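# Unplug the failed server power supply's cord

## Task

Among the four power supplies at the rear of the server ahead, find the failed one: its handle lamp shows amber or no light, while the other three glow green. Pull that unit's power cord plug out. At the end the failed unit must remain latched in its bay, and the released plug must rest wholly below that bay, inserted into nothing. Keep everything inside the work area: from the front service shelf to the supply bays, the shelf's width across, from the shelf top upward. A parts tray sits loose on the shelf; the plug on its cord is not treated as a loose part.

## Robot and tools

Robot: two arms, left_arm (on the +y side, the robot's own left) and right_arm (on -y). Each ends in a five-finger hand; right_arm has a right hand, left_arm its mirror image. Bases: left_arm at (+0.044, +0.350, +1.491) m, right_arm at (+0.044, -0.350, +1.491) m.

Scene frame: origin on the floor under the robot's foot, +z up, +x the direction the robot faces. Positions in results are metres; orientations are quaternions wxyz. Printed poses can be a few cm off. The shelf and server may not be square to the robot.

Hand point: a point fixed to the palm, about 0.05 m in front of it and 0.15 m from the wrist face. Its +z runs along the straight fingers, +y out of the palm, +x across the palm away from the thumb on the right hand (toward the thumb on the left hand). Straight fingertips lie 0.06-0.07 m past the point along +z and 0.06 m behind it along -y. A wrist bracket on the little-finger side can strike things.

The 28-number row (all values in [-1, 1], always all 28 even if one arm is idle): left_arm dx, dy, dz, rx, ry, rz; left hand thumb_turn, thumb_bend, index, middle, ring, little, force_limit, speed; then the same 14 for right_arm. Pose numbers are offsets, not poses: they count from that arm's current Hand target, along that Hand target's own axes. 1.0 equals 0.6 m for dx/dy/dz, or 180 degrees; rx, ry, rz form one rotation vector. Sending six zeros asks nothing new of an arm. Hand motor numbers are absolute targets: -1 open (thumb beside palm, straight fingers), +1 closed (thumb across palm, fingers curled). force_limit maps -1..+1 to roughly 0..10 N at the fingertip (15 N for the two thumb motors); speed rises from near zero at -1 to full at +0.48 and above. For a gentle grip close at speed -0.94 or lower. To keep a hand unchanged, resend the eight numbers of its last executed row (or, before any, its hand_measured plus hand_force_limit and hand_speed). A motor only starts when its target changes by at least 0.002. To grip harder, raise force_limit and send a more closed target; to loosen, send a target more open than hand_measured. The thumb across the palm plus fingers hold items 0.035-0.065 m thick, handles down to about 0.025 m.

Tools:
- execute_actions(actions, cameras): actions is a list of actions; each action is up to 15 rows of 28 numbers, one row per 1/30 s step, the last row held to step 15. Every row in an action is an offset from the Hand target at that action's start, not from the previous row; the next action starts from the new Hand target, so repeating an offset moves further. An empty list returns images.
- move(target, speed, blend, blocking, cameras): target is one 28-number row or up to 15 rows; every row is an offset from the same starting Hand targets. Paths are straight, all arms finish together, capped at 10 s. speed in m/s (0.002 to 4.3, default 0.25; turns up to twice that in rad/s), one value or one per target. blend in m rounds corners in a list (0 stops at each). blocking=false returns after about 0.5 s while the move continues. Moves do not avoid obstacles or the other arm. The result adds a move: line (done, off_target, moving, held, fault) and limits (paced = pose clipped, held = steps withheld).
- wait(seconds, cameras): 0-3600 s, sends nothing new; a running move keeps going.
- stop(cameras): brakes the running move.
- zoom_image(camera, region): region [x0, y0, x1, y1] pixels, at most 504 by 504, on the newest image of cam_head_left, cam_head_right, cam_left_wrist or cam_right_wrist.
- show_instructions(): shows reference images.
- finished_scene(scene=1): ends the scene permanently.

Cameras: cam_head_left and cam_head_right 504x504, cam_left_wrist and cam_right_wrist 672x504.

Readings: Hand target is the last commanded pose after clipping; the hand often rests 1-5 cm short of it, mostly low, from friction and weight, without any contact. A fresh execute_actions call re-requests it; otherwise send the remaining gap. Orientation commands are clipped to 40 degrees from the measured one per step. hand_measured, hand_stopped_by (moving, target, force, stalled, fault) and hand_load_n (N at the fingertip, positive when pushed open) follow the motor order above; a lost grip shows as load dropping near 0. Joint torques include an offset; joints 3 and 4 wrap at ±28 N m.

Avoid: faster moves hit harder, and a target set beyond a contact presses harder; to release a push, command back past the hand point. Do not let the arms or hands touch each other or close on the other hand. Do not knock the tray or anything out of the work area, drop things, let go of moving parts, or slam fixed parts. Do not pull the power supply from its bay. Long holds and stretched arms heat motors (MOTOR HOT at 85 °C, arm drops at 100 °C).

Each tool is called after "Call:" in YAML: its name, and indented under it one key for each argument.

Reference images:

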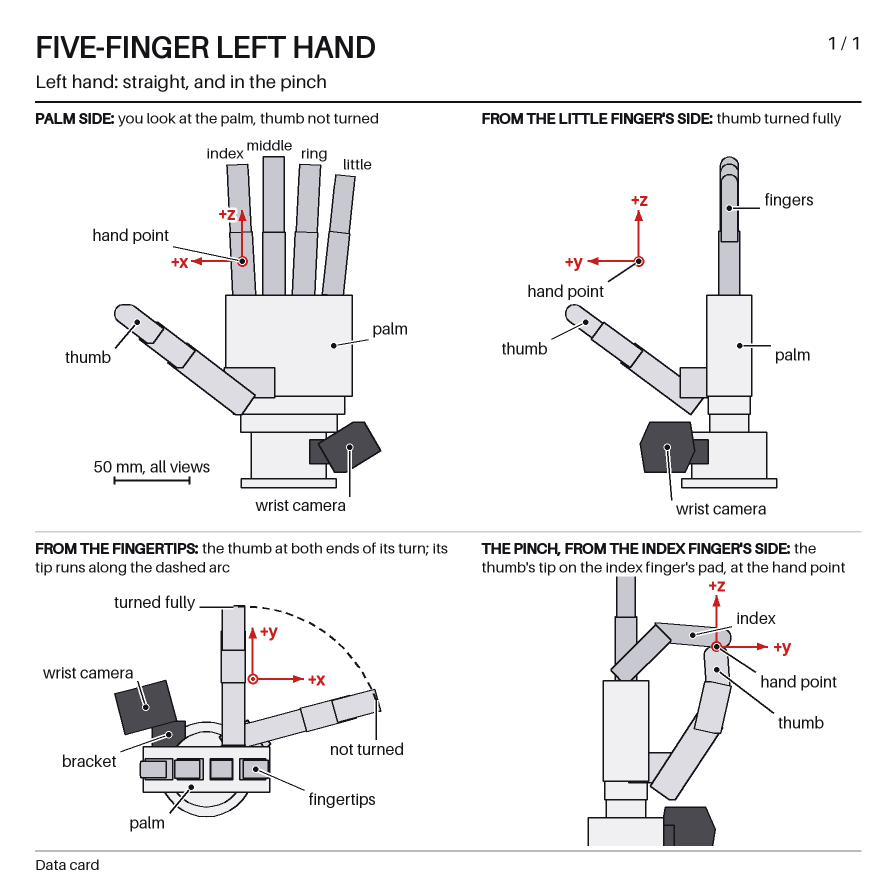

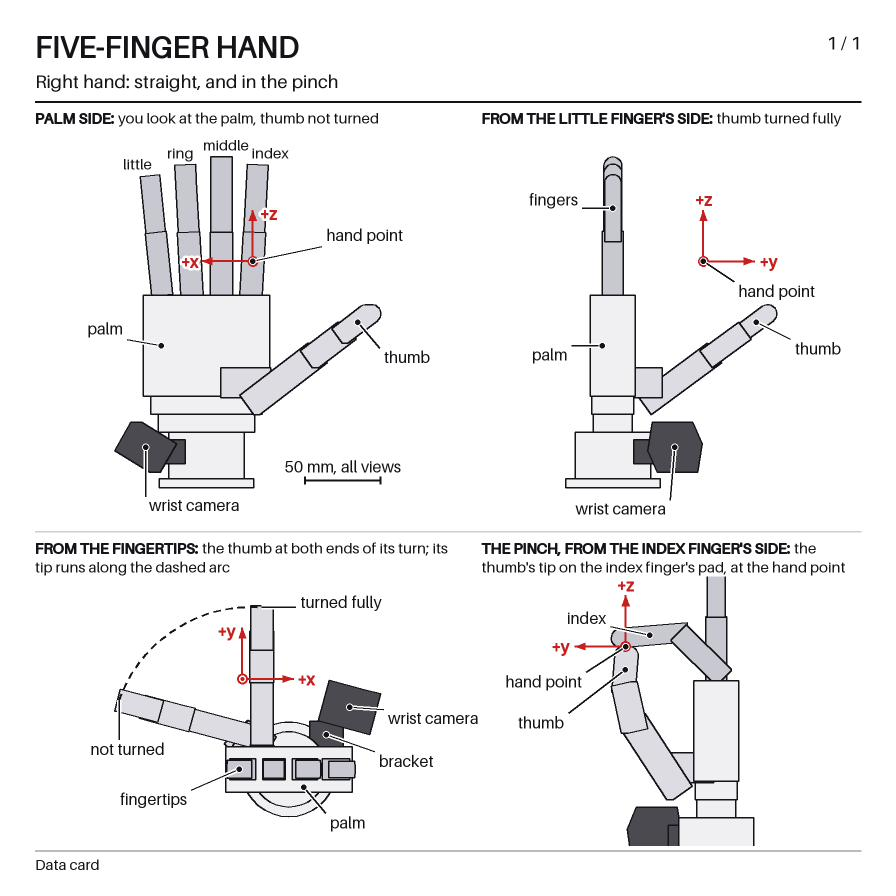

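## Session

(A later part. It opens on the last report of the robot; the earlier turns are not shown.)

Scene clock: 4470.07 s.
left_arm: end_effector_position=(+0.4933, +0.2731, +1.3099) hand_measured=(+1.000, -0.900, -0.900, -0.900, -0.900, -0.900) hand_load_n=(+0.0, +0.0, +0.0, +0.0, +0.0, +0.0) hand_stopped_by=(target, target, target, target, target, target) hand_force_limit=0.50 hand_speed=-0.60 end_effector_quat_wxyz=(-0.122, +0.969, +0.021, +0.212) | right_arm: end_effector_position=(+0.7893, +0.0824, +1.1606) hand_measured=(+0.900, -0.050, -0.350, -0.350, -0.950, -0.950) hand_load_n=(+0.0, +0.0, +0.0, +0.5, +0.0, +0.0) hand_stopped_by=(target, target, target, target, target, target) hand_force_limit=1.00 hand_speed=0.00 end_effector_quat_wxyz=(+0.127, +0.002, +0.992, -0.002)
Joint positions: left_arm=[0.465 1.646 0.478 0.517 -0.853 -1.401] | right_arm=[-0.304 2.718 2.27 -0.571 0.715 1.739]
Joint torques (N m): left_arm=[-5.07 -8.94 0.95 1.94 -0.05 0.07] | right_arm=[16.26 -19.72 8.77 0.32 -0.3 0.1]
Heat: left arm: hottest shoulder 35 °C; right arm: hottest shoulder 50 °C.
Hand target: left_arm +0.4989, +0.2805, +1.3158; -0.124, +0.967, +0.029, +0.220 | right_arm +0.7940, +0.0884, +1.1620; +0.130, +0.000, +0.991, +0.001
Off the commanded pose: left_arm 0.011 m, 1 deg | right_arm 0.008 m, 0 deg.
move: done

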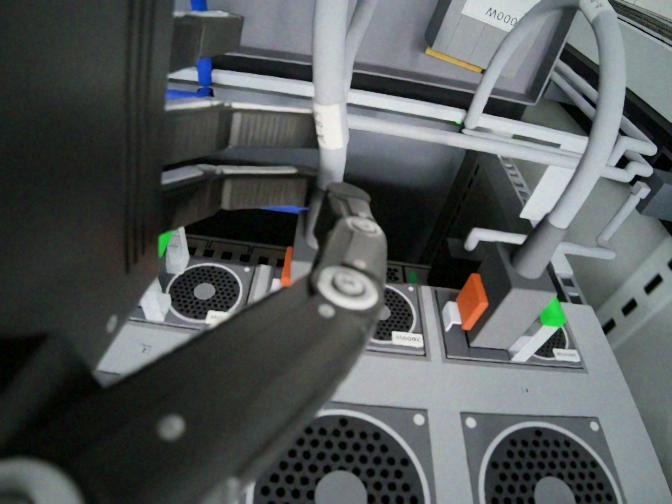

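Call:
move:
  target:
    - [0,0,0,0,0,0,1,-0.9,-0.9,-0.9,-0.9,-0.9,0.5,-0.6, 0.0065,-0.025,0.0241,0,0,0,0.9,-0.05,-0.35,-0.35,-0.95,-0.95,1.0,0.0]
  speed: 0.05
  cameras: ["cam_right_wrist"]

Call:
zoom_image:
  camera: "cam_right_wrist"
  region: [200, 40, 520, 360]

Scene clock: 4477.43 s.
left_arm: end_effector_position=(+0.4933, +0.2731, +1.3099) hand_measured=(+1.000, -0.900, -0.900, -0.900, -0.900, -0.900) hand_load_n=(+0.0, +0.0, +0.0, +0.0, +0.0, +0.0) hand_stopped_by=(target, target, target, target, target, target) hand_force_limit=0.50 hand_speed=-0.60 end_effector_quat_wxyz=(-0.122, +0.969, +0.021, +0.212) | right_arm: end_effector_position=(+0.7918, +0.0845, +1.1617) hand_measured=(+0.900, -0.050, -0.350, -0.350, -0.950, -0.950) hand_load_n=(+0.0, +0.0, +0.0, +0.0, +0.0, +0.0) hand_stopped_by=(target, target, target, target, target, target) hand_force_limit=1.00 hand_speed=0.00 end_effector_quat_wxyz=(+0.132, -0.006, +0.991, +0.003)
Joint positions: left_arm=[0.465 1.646 0.478 0.517 -0.853 -1.401] | right_arm=[-0.306 2.718 2.272 -0.557 0.703 1.715]
Joint torques (N m): left_arm=[-5.07 -8.88 0.9 1.92 -0.06 0.06] | right_arm=[14.04 -20.42 5.71 1.57 -0.37 0.1]
Heat: left arm: hottest shoulder 35 °C; right arm: hottest shoulder 49 °C.
Hand target: left_arm +0.4989, +0.2805, +1.3158; -0.124, +0.967, +0.029, +0.220 | right_arm +0.7942, +0.0733, +1.1470; +0.130, +0.000, +0.991, +0.001
Off the commanded pose: left_arm 0.011 m, 1 deg | right_arm 0.019 m, 1 deg.
move: off_target (right_arm)

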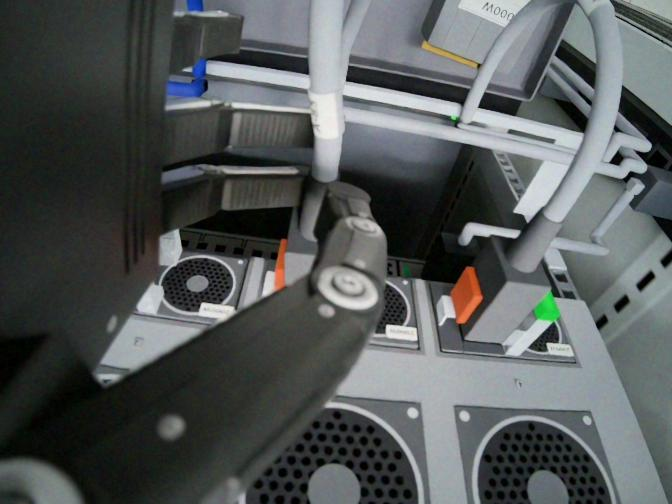

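Scaled by 1.575 from the camera's image (finer frame: 960x720).

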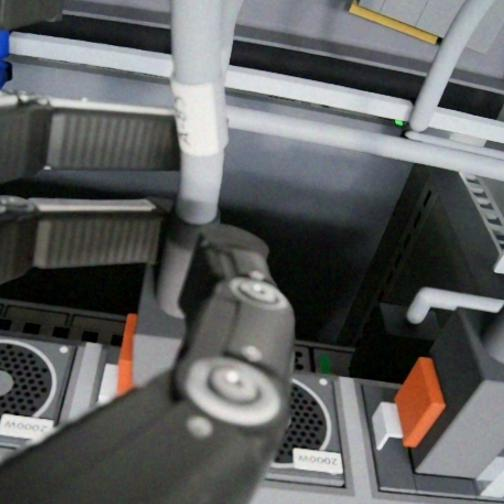

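Call:
move:
  target:
    - [0,0,0,0,0,0,1,-0.9,-0.9,-0.9,-0.9,-0.9,0.5,-0.6, 0,-0.03,0,0,0,0,0.9,-0.05,-0.35,-0.35,-0.95,-0.95,1.0,0.0]
  speed: 0.05
  cameras: ["cam_right_wrist"]

Call:
zoom_image:
  camera: "cam_right_wrist"
  region: [200, 40, 520, 360]

Scene clock: 4482.17 s.
left_arm: end_effector_position=(+0.4933, +0.2731, +1.3099) hand_measured=(+1.000, -0.900, -0.900, -0.900, -0.900, -0.900) hand_load_n=(+0.0, +0.0, +0.0, +0.0, +0.0, +0.0) hand_stopped_by=(target, target, target, target, target, target) hand_force_limit=0.50 hand_speed=-0.60 end_effector_quat_wxyz=(-0.122, +0.969, +0.021, +0.212) | right_arm: end_effector_position=(+0.7835, +0.0733, +1.1505) hand_measured=(+0.900, -0.050, -0.350, -0.350, -0.950, -0.950) hand_load_n=(+0.0, +0.0, +0.0, +0.0, +0.0, +0.0) hand_stopped_by=(target, target, target, target, target, target) hand_force_limit=1.00 hand_speed=0.00 end_effector_quat_wxyz=(+0.127, -0.009, +0.992, +0.005)
Joint positions: left_arm=[0.465 1.646 0.478 0.517 -0.853 -1.401] | right_arm=[-0.323 2.695 2.209 -0.514 0.687 1.696]
Joint torques (N m): left_arm=[-4.95 -8.94 0.92 1.88 -0.04 0.07] | right_arm=[13.98 -22.01 4.93 1.47 -0.2 0.1]
Heat: left arm: hottest shoulder 35 °C; right arm: hottest shoulder 49 °C.
Hand target: left_arm +0.4989, +0.2805, +1.3158; -0.124, +0.967, +0.029, +0.220 | right_arm +0.7941, +0.0554, +1.1470; +0.130, +0.000, +0.991, +0.001
Off the commanded pose: left_arm 0.011 m, 1 deg | right_arm 0.021 m, 1 deg.
move: off_target (right_arm)

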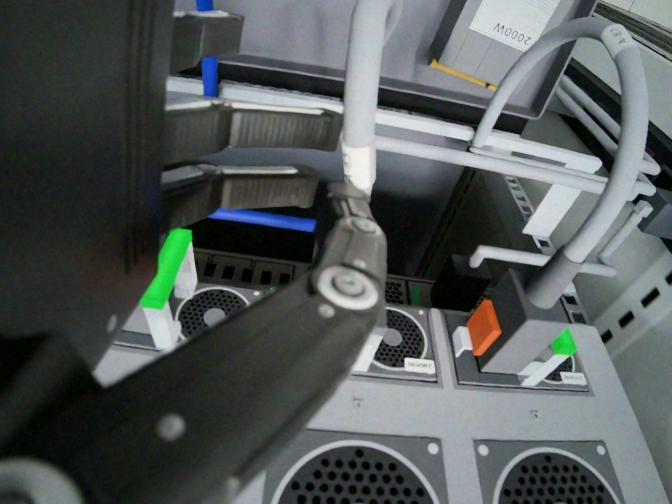

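Scaled by 1.575 from the camera's image (finer frame: 960x720).

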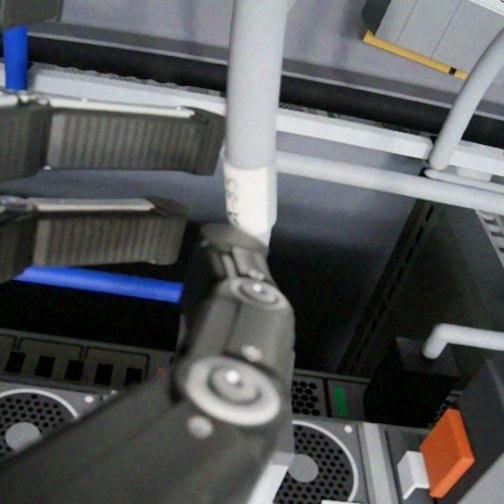

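Call:
move:
  target:
    - [0,0,0,0,0,0,1,-0.9,-0.9,-0.9,-0.9,-0.9,0.5,-0.6, -0.0148,0,0.0282,0,0,0,0.9,-0.05,-0.35,-0.35,-0.95,-0.95,1.0,0.0]
  speed: 0.05
  cameras: ["cam_right_wrist"]

Call:
zoom_image:
  camera: "cam_right_wrist"
  region: [200, 40, 520, 360]

Scene clock: 4494.93 s.
left_arm: end_effector_position=(+0.4933, +0.2731, +1.3099) hand_measured=(+1.000, -0.900, -0.900, -0.900, -0.900, -0.900) hand_load_n=(+0.0, +0.0, +0.0, +0.0, +0.0, +0.0) hand_stopped_by=(target, target, target, target, target, target) hand_force_limit=0.50 hand_speed=-0.60 end_effector_quat_wxyz=(-0.122, +0.969, +0.021, +0.212) | right_arm: end_effector_position=(+0.7994, +0.0646, +1.1433) hand_measured=(+0.900, -0.050, -0.350, -0.350, -0.950, -0.950) hand_load_n=(+0.0, +0.0, +0.0, +0.5, +0.0, +0.0) hand_stopped_by=(target, target, target, target, target, target) hand_force_limit=1.00 hand_speed=0.00 end_effector_quat_wxyz=(+0.132, -0.003, +0.991, +0.004)
Joint positions: left_arm=[0.465 1.646 0.478 0.517 -0.853 -1.401] | right_arm=[-0.341 2.721 2.267 -0.523 0.683 1.68]
Joint torques (N m): left_arm=[-4.84 -8.82 0.95 1.89 -0.05 0.06] | right_arm=[14.39 -19.6 8.68 0.24 -0.35 0.1]
Heat: left arm: hottest shoulder 35 °C; right arm: hottest shoulder 49 °C.
Hand target: left_arm +0.4989, +0.2805, +1.3158; -0.124, +0.967, +0.029, +0.220 | right_arm +0.8068, +0.0557, +1.1329; +0.130, +0.000, +0.991, +0.001
Off the commanded pose: left_arm 0.011 m, 1 deg | right_arm 0.016 m, 1 deg.
move: off_target (right_arm)

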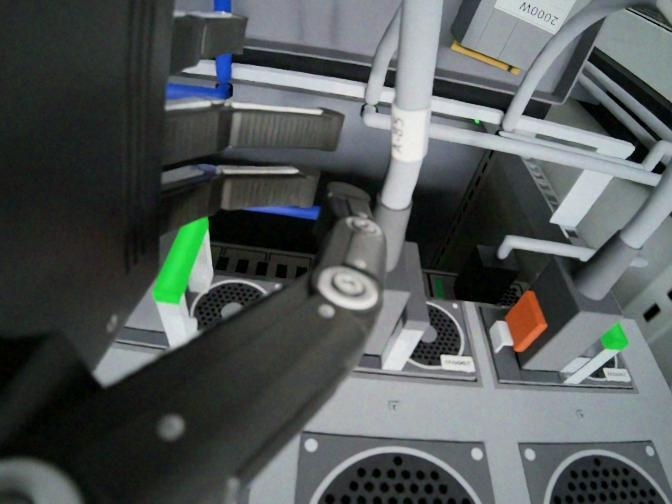

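Scaled by 1.575 from the camera's image (finer frame: 960x720).

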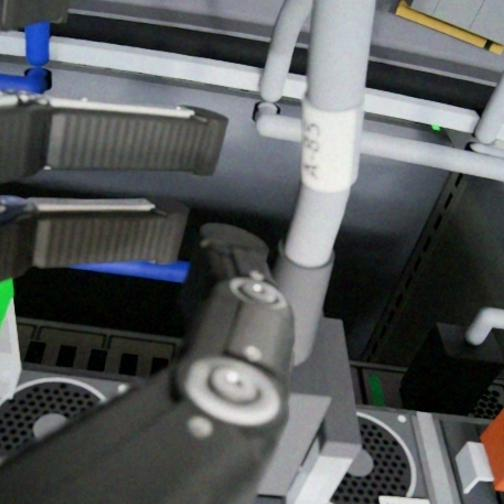

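Call:
move:
  target:
    - [0,0,0,0,0,0,1,-0.9,-0.9,-0.9,-0.9,-0.9,0.5,-0.6, 0.0046,0.0583,-0.015,0,0,0,0.9,-0.05,-0.35,-0.35,-0.95,-0.95,1.0,0.0]
  speed: 0.05
  cameras: ["cam_right_wrist"]

Call:
zoom_image:
  camera: "cam_right_wrist"
  region: [200, 40, 520, 360]

Scene clock: 4502.97 s.
left_arm: end_effector_position=(+0.4933, +0.2731, +1.3099) hand_measured=(+1.000, -0.900, -0.900, -0.900, -0.900, -0.900) hand_load_n=(+0.0, +0.0, +0.0, +0.0, +0.0, +0.0) hand_stopped_by=(target, target, target, target, target, target) hand_force_limit=0.50 hand_speed=-0.60 end_effector_quat_wxyz=(-0.122, +0.969, +0.021, +0.212) | right_arm: end_effector_position=(+0.8029, +0.0682, +1.1325) hand_measured=(+0.900, -0.050, -0.350, -0.350, -0.950, -0.950) hand_load_n=(-0.5, -1.0, +0.0, +0.0, +0.0, +0.0) hand_stopped_by=(target, target, target, target, target, target) hand_force_limit=1.00 hand_speed=0.00 end_effector_quat_wxyz=(+0.124, +0.003, +0.992, -0.007)
Joint positions: left_arm=[0.465 1.646 0.478 0.517 -0.853 -1.401] | right_arm=[-0.341 2.78 2.371 -0.593 0.703 1.705]
Joint torques (N m): left_arm=[-4.84 -8.82 0.91 1.85 -0.05 0.06] | right_arm=[17.79 -18.67 8.95 0.44 -0.22 0.29]
Heat: left arm: hottest shoulder 35 °C; right arm: hottest shoulder 48 °C.
Hand target: left_arm +0.4989, +0.2805, +1.3158; -0.124, +0.967, +0.029, +0.220 | right_arm +0.8018, +0.0907, +1.1409; +0.130, +0.000, +0.991, +0.001
Off the commanded pose: left_arm 0.011 m, 1 deg | right_arm 0.024 m, 1 deg.
move: off_target (right_arm)

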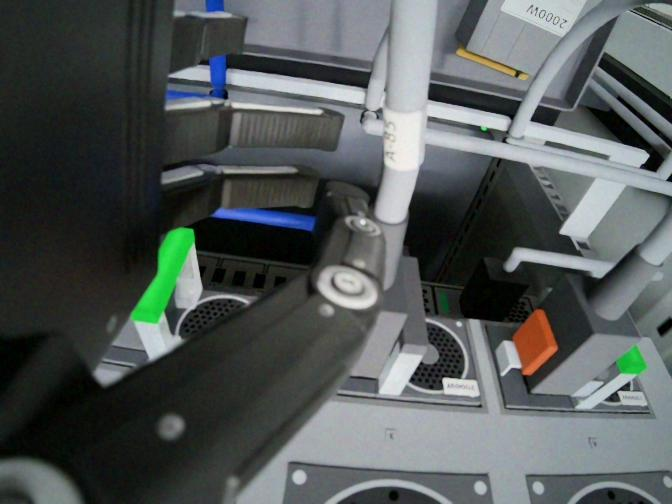

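Scaled by 1.575 from the camera's image (finer frame: 960x720).

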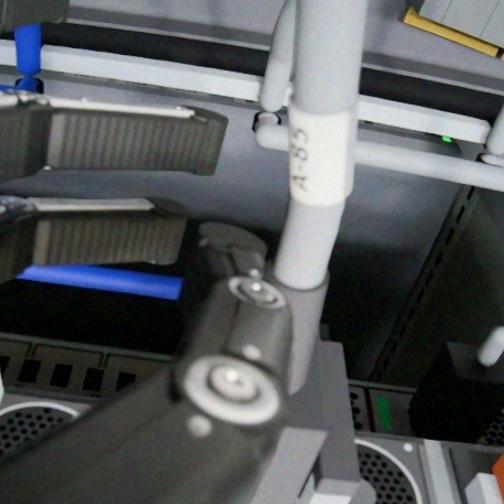

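Call:
move:
  target:
    - [0,0,0,0,0,0,1,-0.9,-0.9,-0.9,-0.9,-0.9,0.5,-0.6, -0.0009,0,-0.0345,0,0,0,0.9,-0.05,-0.35,-0.35,-0.95,-0.95,1.0,0.0]
  speed: 0.05
  cameras: ["cam_right_wrist"]

Call:
zoom_image:
  camera: "cam_right_wrist"
  region: [200, 40, 520, 360]

Scene clock: 4510.57 s.
left_arm: end_effector_position=(+0.4933, +0.2731, +1.3099) hand_measured=(+1.000, -0.900, -0.900, -0.900, -0.900, -0.900) hand_load_n=(+0.0, +0.0, +0.0, +0.0, +0.0, +0.0) hand_stopped_by=(target, target, target, target, target, target) hand_force_limit=0.50 hand_speed=-0.60 end_effector_quat_wxyz=(-0.122, +0.969, +0.021, +0.212) | right_arm: end_effector_position=(+0.8000, +0.0691, +1.1370) hand_measured=(+0.900, -0.050, -0.350, -0.350, -0.950, -0.950) hand_load_n=(+0.0, -2.0, +0.0, +0.0, +0.0, +0.0) hand_stopped_by=(target, target, target, target, target, target) hand_force_limit=1.00 hand_speed=0.00 end_effector_quat_wxyz=(+0.123, +0.009, +0.992, -0.010)
Joint positions: left_arm=[0.465 1.646 0.478 0.517 -0.853 -1.401] | right_arm=[-0.334 2.769 2.352 -0.594 0.716 1.728]
Joint torques (N m): left_arm=[-5.01 -8.82 0.91 1.98 -0.05 0.06] | right_arm=[18.96 -22.24 5.23 0.46 -0.37 0.24]
Heat: left arm: hottest shoulder 35 °C; right arm: hottest shoulder 48 °C.
Hand target: left_arm +0.4989, +0.2805, +1.3158; -0.124, +0.967, +0.029, +0.220 | right_arm +0.7969, +0.0905, +1.1609; +0.130, +0.000, +0.992, +0.001
Off the commanded pose: left_arm 0.011 m, 1 deg | right_arm 0.032 m, 2 deg.
move: off_target (right_arm)

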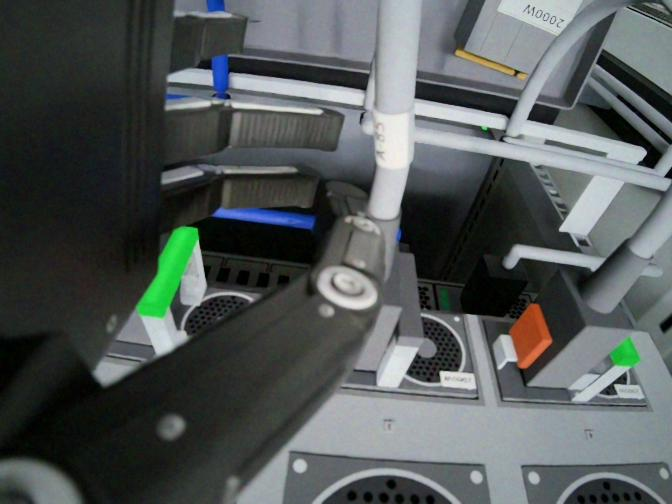

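Scaled by 1.575 from the camera's image (finer frame: 960x720).

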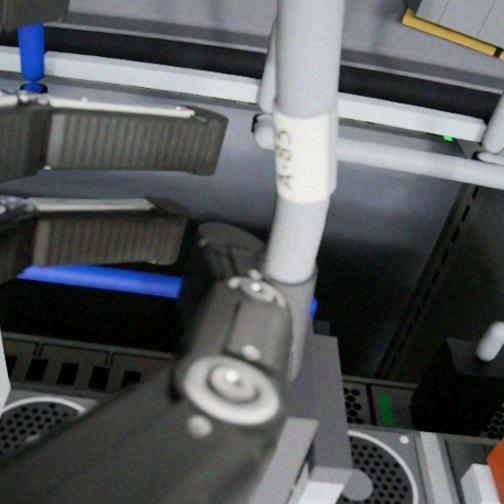

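Call:
move:
  target:
    - [0,0,0,0,0,0,1,-0.9,-0.9,-0.9,-0.9,-0.9,0.5,-0.6, -0.0065,-0.01,-0.0241,0,0,0,0.9,-0.05,-0.35,-0.35,-0.95,-0.95,1.0,0.0]
  speed: 0.05
  cameras: ["cam_right_wrist"]

Call:
zoom_image:
  camera: "cam_right_wrist"
  region: [200, 40, 520, 360]

Scene clock: 4515.00 s.
left_arm: end_effector_position=(+0.4933, +0.2731, +1.3099) hand_measured=(+1.000, -0.900, -0.900, -0.900, -0.900, -0.900) hand_load_n=(+0.0, +0.0, +0.0, +0.0, +0.0, +0.0) hand_stopped_by=(target, target, target, target, target, target) hand_force_limit=0.50 hand_speed=-0.60 end_effector_quat_wxyz=(-0.122, +0.969, +0.021, +0.212) | right_arm: end_effector_position=(+0.7968, +0.0777, +1.1629) hand_measured=(+0.900, -0.050, -0.350, -0.350, -0.950, -0.950) hand_load_n=(+0.0, -0.5, +0.0, +0.0, +0.0, +0.0) hand_stopped_by=(target, target, target, target, target, target) hand_force_limit=1.00 hand_speed=0.00 end_effector_quat_wxyz=(+0.127, +0.001, +0.992, -0.004)
Joint positions: left_arm=[0.465 1.646 0.478 0.517 -0.853 -1.401] | right_arm=[-0.309 2.721 2.297 -0.594 0.716 1.733]
Joint torques (N m): left_arm=[-4.78 -8.82 0.9 1.87 -0.05 0.06] | right_arm=[17.32 -21.77 5.03 0.55 -0.25 0.29]
Heat: left arm: hottest shoulder 35 °C; right arm: hottest shoulder 48 °C.
Hand target: left_arm +0.4989, +0.2805, +1.3158; -0.124, +0.967, +0.029, +0.220 | right_arm +0.7971, +0.0843, +1.1759; +0.130, +0.000, +0.992, +0.000
Off the commanded pose: left_arm 0.011 m, 1 deg | right_arm 0.015 m, 1 deg.
move: off_target (right_arm)

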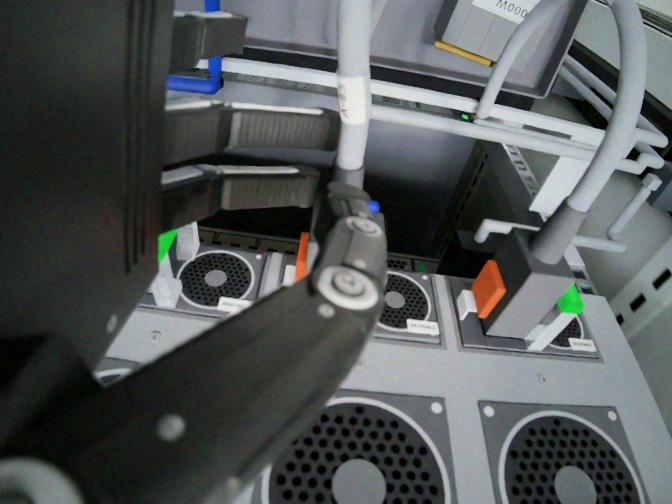

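Scaled by 1.575 from the camera's image (finer frame: 960x720).

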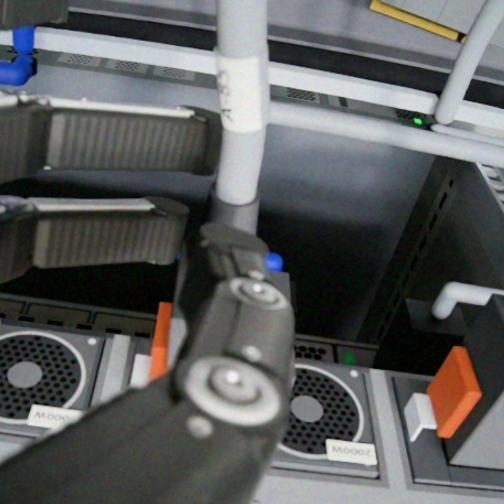

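Call:
move:
  target:
    - [0,0,0,0,0,0,1,-0.9,-0.9,-0.9,-0.9,-0.9,0.5,-0.6, 0.0123,-0.025,0.0778,0,0,0,0.9,-0.05,-0.35,-0.35,-0.95,-0.95,1.0,0.0]
  speed: 0.04
  cameras: ["cam_right_wrist"]

Call:
zoom_image:
  camera: "cam_right_wrist"
  region: [200, 40, 520, 360]

Scene clock: 4526.70 s.
left_arm: end_effector_position=(+0.4933, +0.2731, +1.3099) hand_measured=(+1.000, -0.900, -0.900, -0.900, -0.900, -0.900) hand_load_n=(+0.0, +0.0, +0.0, +0.0, +0.0, +0.0) hand_stopped_by=(target, target, target, target, target, target) hand_force_limit=0.50 hand_speed=-0.60 end_effector_quat_wxyz=(-0.122, +0.969, +0.021, +0.212) | right_arm: end_effector_position=(+0.7912, +0.0801, +1.1421) hand_measured=(+0.900, -0.050, -0.350, -0.350, -0.950, -0.950) hand_load_n=(+0.0, +0.0, +0.0, +0.0, +0.0, +0.0) hand_stopped_by=(target, target, target, target, target, target) hand_force_limit=1.00 hand_speed=0.00 end_effector_quat_wxyz=(+0.127, -0.009, +0.992, +0.003)
Joint positions: left_arm=[0.465 1.646 0.478 0.517 -0.853 -1.401] | right_arm=[-0.325 2.749 2.302 -0.554 0.69 1.694]
Joint torques (N m): left_arm=[-4.78 -8.88 0.88 1.92 -0.04 0.06] | right_arm=[14.1 -19.9 8.47 1.32 -0.34 0.07]
Heat: left arm: hottest shoulder 35 °C; right arm: hottest shoulder 48 °C.
Hand target: left_arm +0.4989, +0.2805, +1.3158; -0.124, +0.967, +0.029, +0.220 | right_arm +0.8020, +0.0694, +1.1288; +0.130, +0.000, +0.991, +0.001
Off the commanded pose: left_arm 0.011 m, 1 deg | right_arm 0.020 m, 1 deg.
move: off_target (right_arm)

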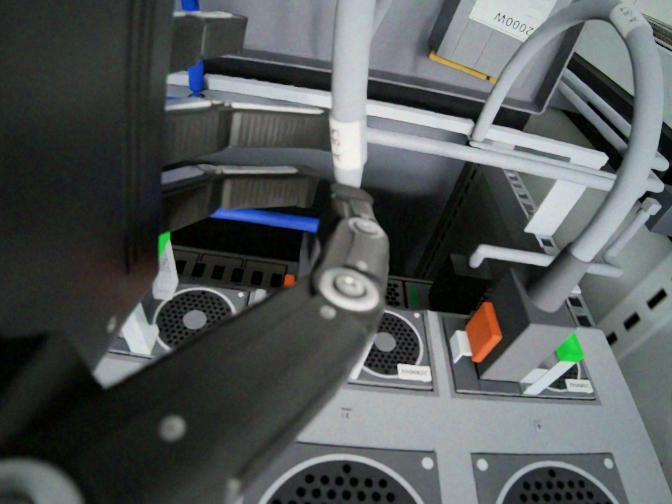

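Scaled by 1.575 from the camera's image (finer frame: 960x720).

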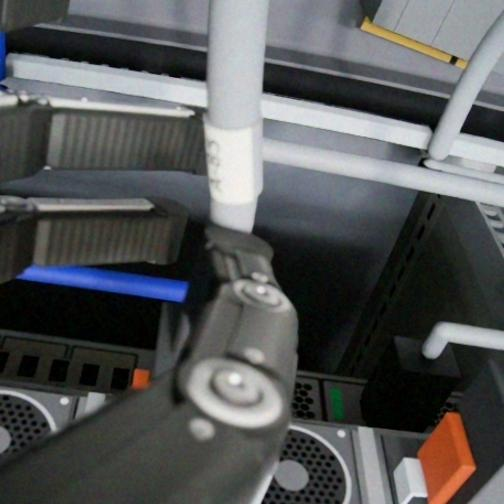

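Call:
move:
  target:
    - [0,0,0,0,0,0,1,-0.9,-0.9,-0.9,-0.9,-0.9,0.5,-0.6, -0.0042,0,0.0104,0,0,0,0.9,-0.05,0.5,0.5,-0.95,-0.95,-0.2,-0.6]
  speed: 0.04
  cameras: ["cam_right_wrist"]

Call:
zoom_image:
  camera: "cam_right_wrist"
  region: [200, 40, 520, 360]

Scene clock: 4532.03 s.
left_arm: end_effector_position=(+0.4933, +0.2731, +1.3099) hand_measured=(+1.000, -0.900, -0.900, -0.900, -0.900, -0.900) hand_load_n=(+0.0, +0.0, +0.0, +0.0, +0.0, +0.0) hand_stopped_by=(target, target, target, target, target, target) hand_force_limit=0.50 hand_speed=-0.60 end_effector_quat_wxyz=(-0.122, +0.969, +0.021, +0.212) | right_arm: end_effector_position=(+0.7965, +0.0822, +1.1382) hand_measured=(+0.900, -0.050, -0.028, +0.122, -0.950, -0.950) hand_load_n=(-1.5, +0.0, +4.0, +11.0, +0.0, +0.0) hand_stopped_by=(target, target, force, force, target, target) hand_force_limit=-0.20 hand_speed=-0.60 end_effector_quat_wxyz=(+0.131, -0.009, +0.991, +0.005)
Joint positions: left_arm=[0.465 1.646 0.478 0.517 -0.853 -1.401] | right_arm=[-0.329 2.771 2.337 -0.554 0.685 1.683]
Joint torques (N m): left_arm=[-4.84 -9 0.92 1.92 -0.05 0.07] | right_arm=[14.1 -19.31 9.05 0.87 -0.3 0.13]
Heat: left arm: hottest shoulder 35 °C; right arm: hottest shoulder 47 °C.
Hand target: left_arm +0.4989, +0.2805, +1.3158; -0.124, +0.967, +0.029, +0.220 | right_arm +0.8061, +0.0696, +1.1237; +0.130, +0.000, +0.991, +0.001
Off the commanded pose: left_arm 0.011 m, 1 deg | right_arm 0.022 m, 1 deg.
move: off_target (right_arm)

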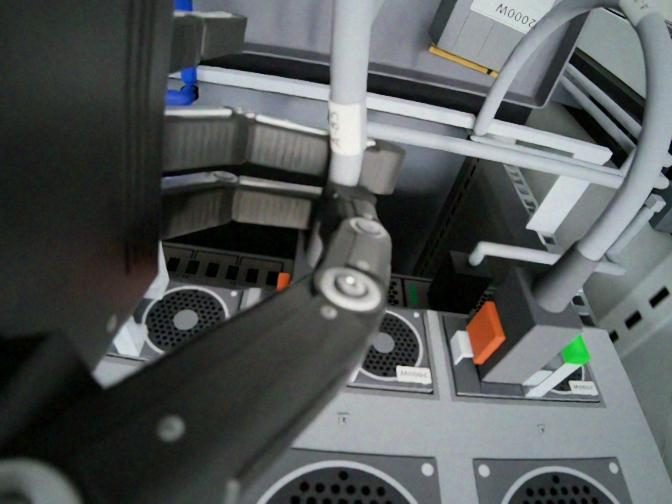

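Scaled by 1.575 from the camera's image (finer frame: 960x720).

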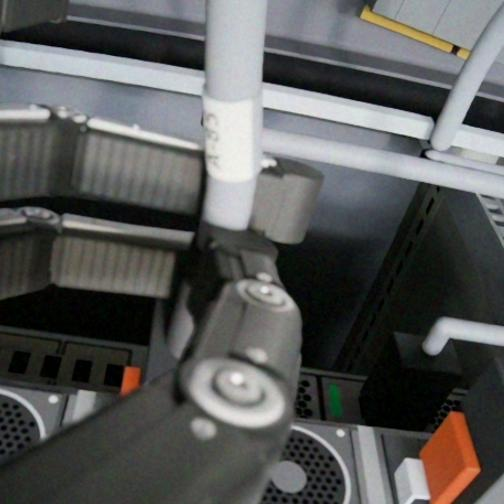

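Call:
move:
  target:
    - [0,0,0,0,0,0,1,-0.9,-0.9,-0.9,-0.9,-0.9,0.5,-0.6, 0,0,0,0,0,0,0.9,-0.05,-0.5,-0.35,-0.95,-0.95,1.0,0.0]
    - [0,0,0,0,0,0,1,-0.9,-0.9,-0.9,-0.9,-0.9,0.5,-0.6, 0,0,0,0,0,0,0.9,-0.05,0.7,0.8,-0.95,-0.95,1.0,1.0]
  speed: 0.05
  cameras: ["cam_right_wrist"]

Call:
zoom_image:
  camera: "cam_right_wrist"
  region: [200, 40, 520, 360]

Scene clock: 4539.77 s.
left_arm: end_effector_position=(+0.4933, +0.2731, +1.3099) hand_measured=(+1.000, -0.900, -0.900, -0.900, -0.900, -0.900) hand_load_n=(+0.0, +0.0, +0.0, +0.0, +0.0, +0.0) hand_stopped_by=(target, target, target, target, target, target) hand_force_limit=0.50 hand_speed=-0.60 end_effector_quat_wxyz=(-0.122, +0.969, +0.021, +0.212) | right_arm: end_effector_position=(+0.7976, +0.0812, +1.1368) hand_measured=(+0.900, -0.050, +0.014, +0.158, -0.950, -0.950) hand_load_n=(-0.5, +0.0, +12.0, +19.5, +0.0, +0.0) hand_stopped_by=(target, target, force, force, target, target) hand_force_limit=1.00 hand_speed=1.00 end_effector_quat_wxyz=(+0.131, -0.008, +0.991, +0.006)
Joint positions: left_arm=[0.465 1.646 0.478 0.517 -0.853 -1.401] | right_arm=[-0.331 2.773 2.342 -0.554 0.682 1.682]
Joint torques (N m): left_arm=[-4.95 -8.94 0.88 1.92 -0.04 0.05] | right_arm=[13.51 -19.19 8.75 0.66 -0.16 0.15]
Heat: left arm: hottest shoulder 35 °C; right arm: hottest shoulder 47 °C.
Hand target: left_arm +0.4989, +0.2805, +1.3158; -0.124, +0.967, +0.029, +0.220 | right_arm +0.8063, +0.0695, +1.1237; +0.130, +0.000, +0.991, +0.001
Off the commanded pose: left_arm 0.011 m, 1 deg | right_arm 0.019 m, 1 deg.
move: done; target 2's new numbers were sent with right_arm's hand 0.021 m and 1 deg from that target

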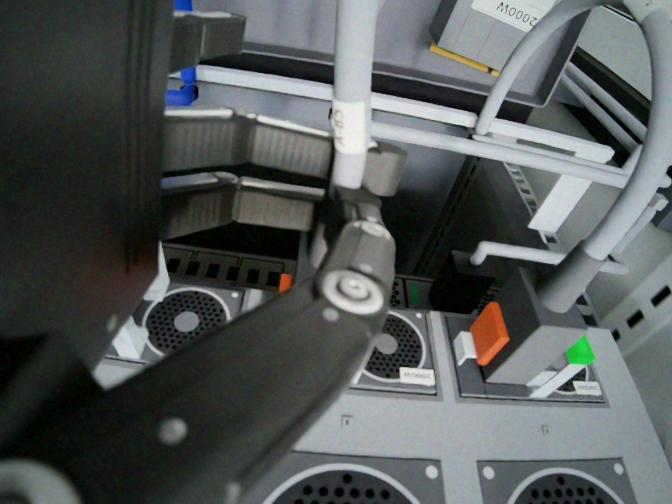

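Scaled by 1.575 from the camera's image (finer frame: 960x720).

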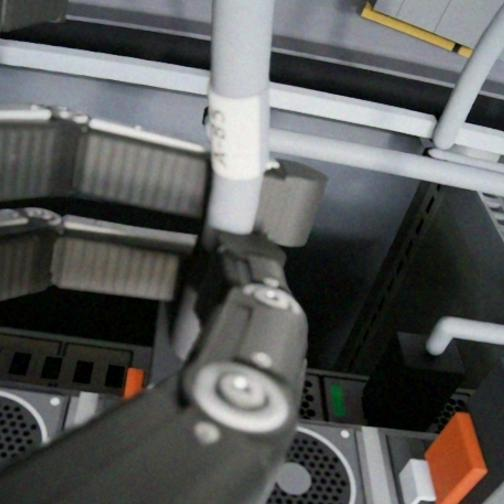

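Call:
move:
  target:
    - [0,0,0,0,0,0,1,-0.9,-0.9,-0.9,-0.9,-0.9,0.5,-0.6, 0.0725,0.035,-0.0377,0,0,0,0.9,-0.05,0.7,0.8,-0.95,-0.95,1.0,1.0]
  speed: 0.1
  cameras: ["cam_right_wrist"]

Scene clock: 4547.17 s.
left_arm: end_effector_position=(+0.4933, +0.2731, +1.3099) hand_measured=(+1.000, -0.900, -0.900, -0.900, -0.900, -0.900) hand_load_n=(+0.0, +0.0, +0.0, +0.0, +0.0, +0.0) hand_stopped_by=(target, target, target, target, target, target) hand_force_limit=0.50 hand_speed=-0.60 end_effector_quat_wxyz=(-0.122, +0.969, +0.021, +0.212) | right_arm: end_effector_position=(+0.7909, +0.0761, +1.1369) hand_measured=(+0.900, -0.050, +0.014, +0.158, -0.950, -0.950) hand_load_n=(+5.5, +2.5, +10.0, +13.5, +0.0, +0.0) hand_stopped_by=(target, target, force, force, target, target) hand_force_limit=1.00 hand_speed=1.00 end_effector_quat_wxyz=(+0.149, +0.036, +0.988, +0.012)
Joint positions: left_arm=[0.465 1.646 0.478 0.517 -0.853 -1.401] | right_arm=[-0.33 2.728 2.211 -0.421 0.689 1.742]
Joint torques (N m): left_arm=[-4.89 -8.94 0.91 1.89 -0.04 0.06] | right_arm=[17.85 -20.89 2.06 -0.39 0.52 0.01]
Heat: left arm: hottest shoulder 35 °C; right arm: hottest shoulder 47 °C.
Hand target: left_arm +0.4989, +0.2805, +1.3158; -0.124, +0.967, +0.029, +0.220 | right_arm +0.7583, +0.0904, +1.1343; +0.130, +0.000, +0.991, +0.001
Off the commanded pose: left_arm 0.011 m, 1 deg | right_arm 0.036 m, 5 deg.
move: off_target (right_arm)

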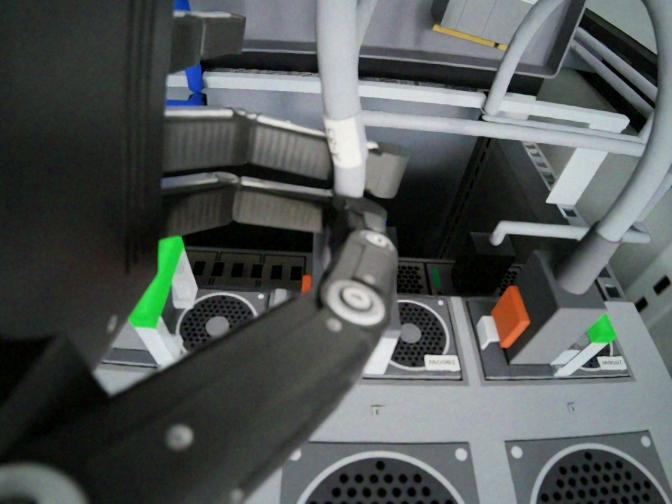

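Call:
move:
  target:
    - [0,0,0,0,0,0,1,-0.9,-0.9,-0.9,-0.9,-0.9,0.5,-0.6, 0.0483,0.01,-0.013,0,0,0,0.9,-0.05,0.7,0.8,-0.95,-0.95,1.0,1.0]
  speed: 0.1
  cameras: ["cam_right_wrist"]

Scene clock: 4551.93 s.
left_arm: end_effector_position=(+0.4933, +0.2731, +1.3099) hand_measured=(+1.000, -0.900, -0.900, -0.900, -0.900, -0.900) hand_load_n=(+0.0, +0.0, +0.0, +0.0, +0.0, +0.0) hand_stopped_by=(target, target, target, target, target, target) hand_force_limit=0.50 hand_speed=-0.60 end_effector_quat_wxyz=(-0.122, +0.969, +0.021, +0.212) | right_arm: end_effector_position=(+0.7828, +0.0720, +1.1420) hand_measured=(+0.900, -0.052, +0.014, +0.158, -0.950, -0.950) hand_load_n=(+9.0, +9.5, +7.5, +15.0, +0.5, +0.0) hand_stopped_by=(target, target, force, force, target, target) hand_force_limit=1.00 hand_speed=1.00 end_effector_quat_wxyz=(+0.162, +0.060, +0.985, +0.014)
Joint positions: left_arm=[0.465 1.646 0.478 0.517 -0.853 -1.401] | right_arm=[-0.325 2.689 2.111 -0.331 0.698 1.776]
Joint torques (N m): left_arm=[-4.95 -9 0.9 1.94 -0.06 0.06] | right_arm=[18.49 -19.72 0.31 -0.61 0.47 -0.24]
Heat: left arm: hottest shoulder 35 °C; right arm: hottest shoulder 47 °C.
Hand target: left_arm +0.4989, +0.2805, +1.3158; -0.124, +0.967, +0.029, +0.220 | right_arm +0.7283, +0.0964, +1.1342; +0.130, +0.000, +0.991, +0.001
Off the commanded pose: left_arm 0.011 m, 1 deg | right_arm 0.060 m, 8 deg.
move: off_target (right_arm)

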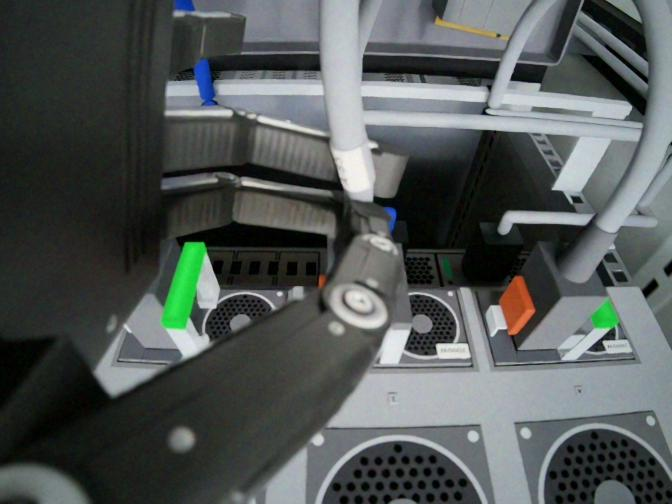

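Call:
move:
  target:
    - [0,0,0,0,0,0,1,-0.9,-0.9,-0.9,-0.9,-0.9,0.5,-0.6, -0.0725,0,0.0196,0,0,0,0.9,-0.05,0.7,0.8,-0.95,-0.95,1.0,1.0]
    - [0,0,0,0,0,0,1,-0.9,-0.9,-0.9,-0.9,-0.9,0.5,-0.6, -0.0725,0,0.0196,0,0,0,0.95,-0.6,-0.6,-0.6,-0.6,-0.95,1.0,0.0]
    - [0,0,0,0,0,0,1,-0.9,-0.9,-0.9,-0.9,-0.9,0.5,-0.6, -0.0725,0.05,0.0196,0,0,0,0.95,-0.6,-0.6,-0.6,-0.6,-0.95,1.0,0.0]
  speed: 0.1
  cameras: ["cam_right_wrist"]

Scene clock: 4596.40 s.
left_arm: end_effector_position=(+0.4933, +0.2731, +1.3099) hand_measured=(+1.000, -0.900, -0.900, -0.900, -0.900, -0.900) hand_load_n=(+0.0, +0.0, +0.0, -0.5, +0.0, +0.0) hand_stopped_by=(target, target, target, target, target, target) hand_force_limit=0.50 hand_speed=-0.60 end_effector_quat_wxyz=(-0.122, +0.969, +0.021, +0.212) | right_arm: end_effector_position=(+0.7771, +0.1099, +1.1311) hand_measured=(+0.950, -0.600, -0.600, -0.600, -0.600, -0.950) hand_load_n=(+0.5, -0.5, +0.0, -0.5, +0.5, +0.0) hand_stopped_by=(target, target, target, target, target, target) hand_force_limit=1.00 hand_speed=0.00 end_effector_quat_wxyz=(+0.129, +0.003, +0.992, -0.005)
Joint positions: left_arm=[0.465 1.646 0.478 0.517 -0.853 -1.401] | right_arm=[-0.294 2.83 2.384 -0.578 0.726 1.75]
Joint torques (N m): left_arm=[-5.01 -9 0.9 1.92 -0.04 0.06] | right_arm=[17.03 -19.14 8.43 0.17 -0.33 0.22]
Heat: left arm: hottest shoulder 35 °C; right arm: hottest shoulder 48 °C.
Hand target: left_arm +0.4989, +0.2805, +1.3158; -0.124, +0.967, +0.029, +0.220 | right_arm +0.7732, +0.1266, +1.1342; +0.130, +0.000, +0.991, +0.001
Off the commanded pose: left_arm 0.011 m, 1 deg | right_arm 0.017 m, 1 deg.
move: off_target (right_arm); target 2's new numbers were sent with right_arm's hand 0.027 m and 3 deg from that target

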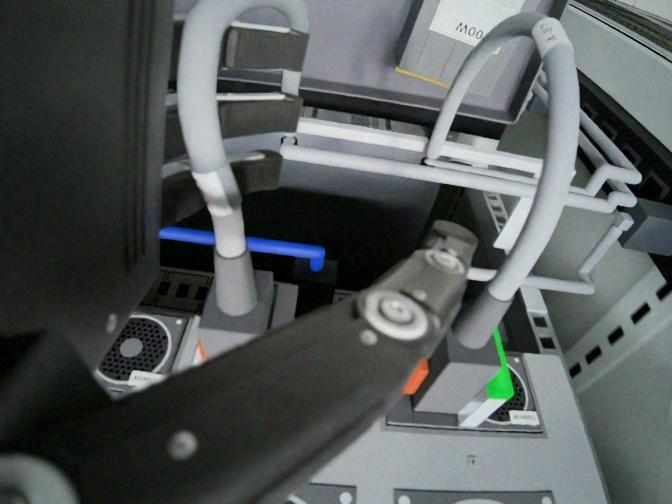

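Call:
move:
  target:
    - [0,0,0,0,0,0,1,-0.9,-0.9,-0.9,-0.9,-0.9,0.5,-0.6, -0.0242,-0.005,0.0065,0,0,0,0.95,-0.6,-0.6,-0.6,-0.6,-0.95,1.0,0.0]
    - [0,0,0,0,0,0,1,-0.9,-0.9,-0.9,-0.9,-0.9,0.5,-0.6, -0.0242,-0.005,0.0065,0,0,0,0.95,-0.6,0.2,0.2,0.2,-0.95,0.3,-0.3]
  speed: 0.1
  cameras: ["cam_right_wrist", "cam_left_wrist"]

Call:
zoom_image:
  camera: "cam_right_wrist"
  region: [160, 0, 460, 300]

Scene clock: 4606.77 s.
left_arm: end_effector_position=(+0.4933, +0.2731, +1.3099) hand_measured=(+1.000, -0.900, -0.900, -0.900, -0.900, -0.900) hand_load_n=(+0.0, +0.0, +0.0, +0.0, +0.0, +0.0) hand_stopped_by=(target, target, target, target, target, target) hand_force_limit=0.50 hand_speed=-0.60 end_effector_quat_wxyz=(-0.122, +0.969, +0.021, +0.212) | right_arm: end_effector_position=(+0.7865, +0.1138, +1.1297) hand_measured=(+0.950, -0.600, +0.200, +0.200, +0.200, -0.950) hand_load_n=(+0.0, +0.0, +1.5, +0.5, +1.0, +0.0) hand_stopped_by=(target, target, target, target, target, target) hand_force_limit=0.30 hand_speed=-0.30 end_effector_quat_wxyz=(+0.127, +0.002, +0.992, -0.004)
Joint positions: left_arm=[0.465 1.646 0.478 0.517 -0.853 -1.401] | right_arm=[-0.296 2.877 2.488 -0.638 0.723 1.751]
Joint torques (N m): left_arm=[-4.95 -9 0.9 1.91 -0.05 0.07] | right_arm=[17.55 -19.84 8.91 0.38 -0.37 0.1]
Heat: left arm: hottest shoulder 35 °C; right arm: hottest shoulder 48 °C.
Hand target: left_arm +0.4989, +0.2805, +1.3158; -0.124, +0.967, +0.029, +0.220 | right_arm +0.7883, +0.1235, +1.1342; +0.130, +0.000, +0.991, +0.001
Off the commanded pose: left_arm 0.011 m, 1 deg | right_arm 0.011 m, 1 deg.
move: off_target (right_arm)
Images, in order (width x height): cam_left_wrist 672x504, cam_right_wrist 672x504.

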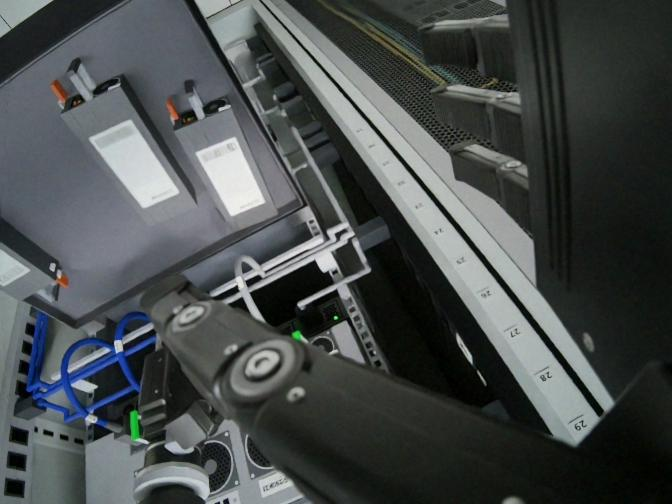

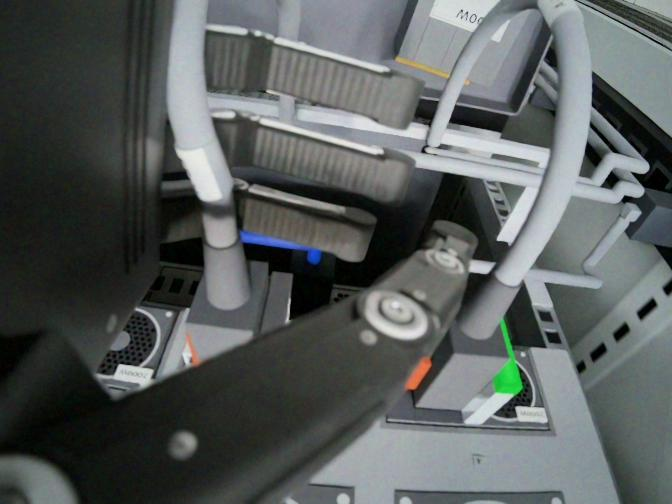

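Scaled by 1.680 from the camera's image (finer frame: 960x720).

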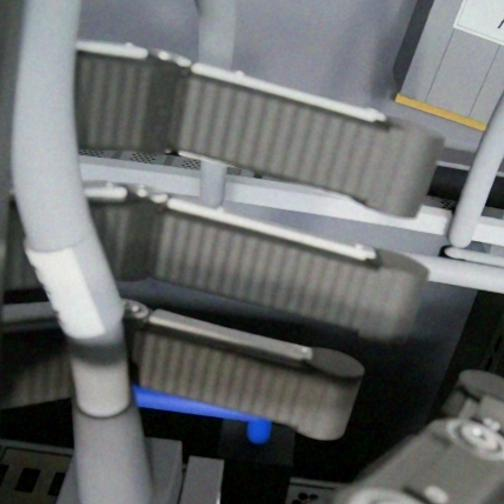

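Call:
move:
  target:
    - [0,0,0,0,0,0,1,-0.9,-0.9,-0.9,-0.9,-0.9,0.5,-0.6, 0.101,-0.0167,-0.0099,0,0,0,0.95,-0.6,0.2,0.2,0.2,-0.95,1.0,-0.3]
  speed: 0.1
  cameras: ["cam_right_wrist"]

Call:
zoom_image:
  camera: "cam_right_wrist"
  region: [160, 0, 460, 300]

Scene clock: 4617.50 s.
left_arm: end_effector_position=(+0.4933, +0.2731, +1.3099) hand_measured=(+1.000, -0.900, -0.900, -0.900, -0.900, -0.900) hand_load_n=(+0.0, +0.0, +0.0, +0.0, +0.0, +0.0) hand_stopped_by=(target, target, target, target, target, target) hand_force_limit=0.50 hand_speed=-0.60 end_effector_quat_wxyz=(-0.122, +0.969, +0.021, +0.212) | right_arm: end_effector_position=(+0.7755, +0.1058, +1.1365) hand_measured=(+0.950, -0.600, +0.200, +0.200, +0.200, -0.950) hand_load_n=(+0.0, +0.0, +6.5, +0.0, +1.5, +0.0) hand_stopped_by=(target, target, target, target, target, target) hand_force_limit=1.00 hand_speed=-0.30 end_effector_quat_wxyz=(+0.164, +0.040, +0.985, +0.019)
Joint positions: left_arm=[0.465 1.646 0.478 0.517 -0.853 -1.401] | right_arm=[-0.299 2.761 2.202 -0.359 0.7 1.758]
Joint torques (N m): left_arm=[-4.89 -9 0.85 1.87 -0.05 0.07] | right_arm=[16.97 -20.66 0.28 -1.09 0.68 0.11]
Heat: left arm: hottest shoulder 35 °C; right arm: hottest shoulder 48 °C.
Hand target: left_arm +0.4989, +0.2805, +1.3158; -0.124, +0.967, +0.029, +0.220 | right_arm +0.7283, +0.1134, +1.1243; +0.130, +0.000, +0.991, +0.001
Off the commanded pose: left_arm 0.011 m, 1 deg | right_arm 0.049 m, 6 deg.
move: off_target (right_arm)

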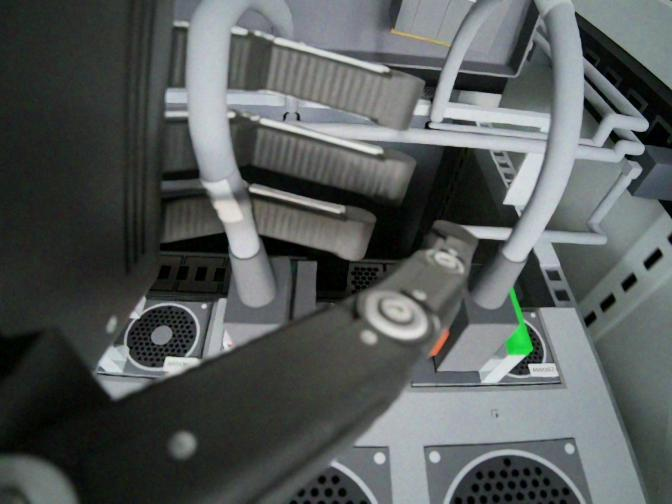

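Scaled by 1.680 from the camera's image (finer frame: 960x720).

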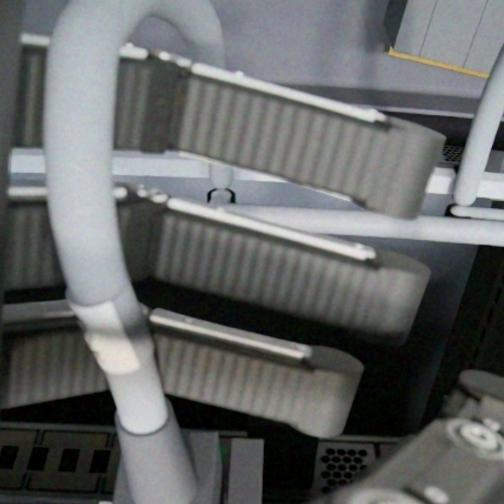

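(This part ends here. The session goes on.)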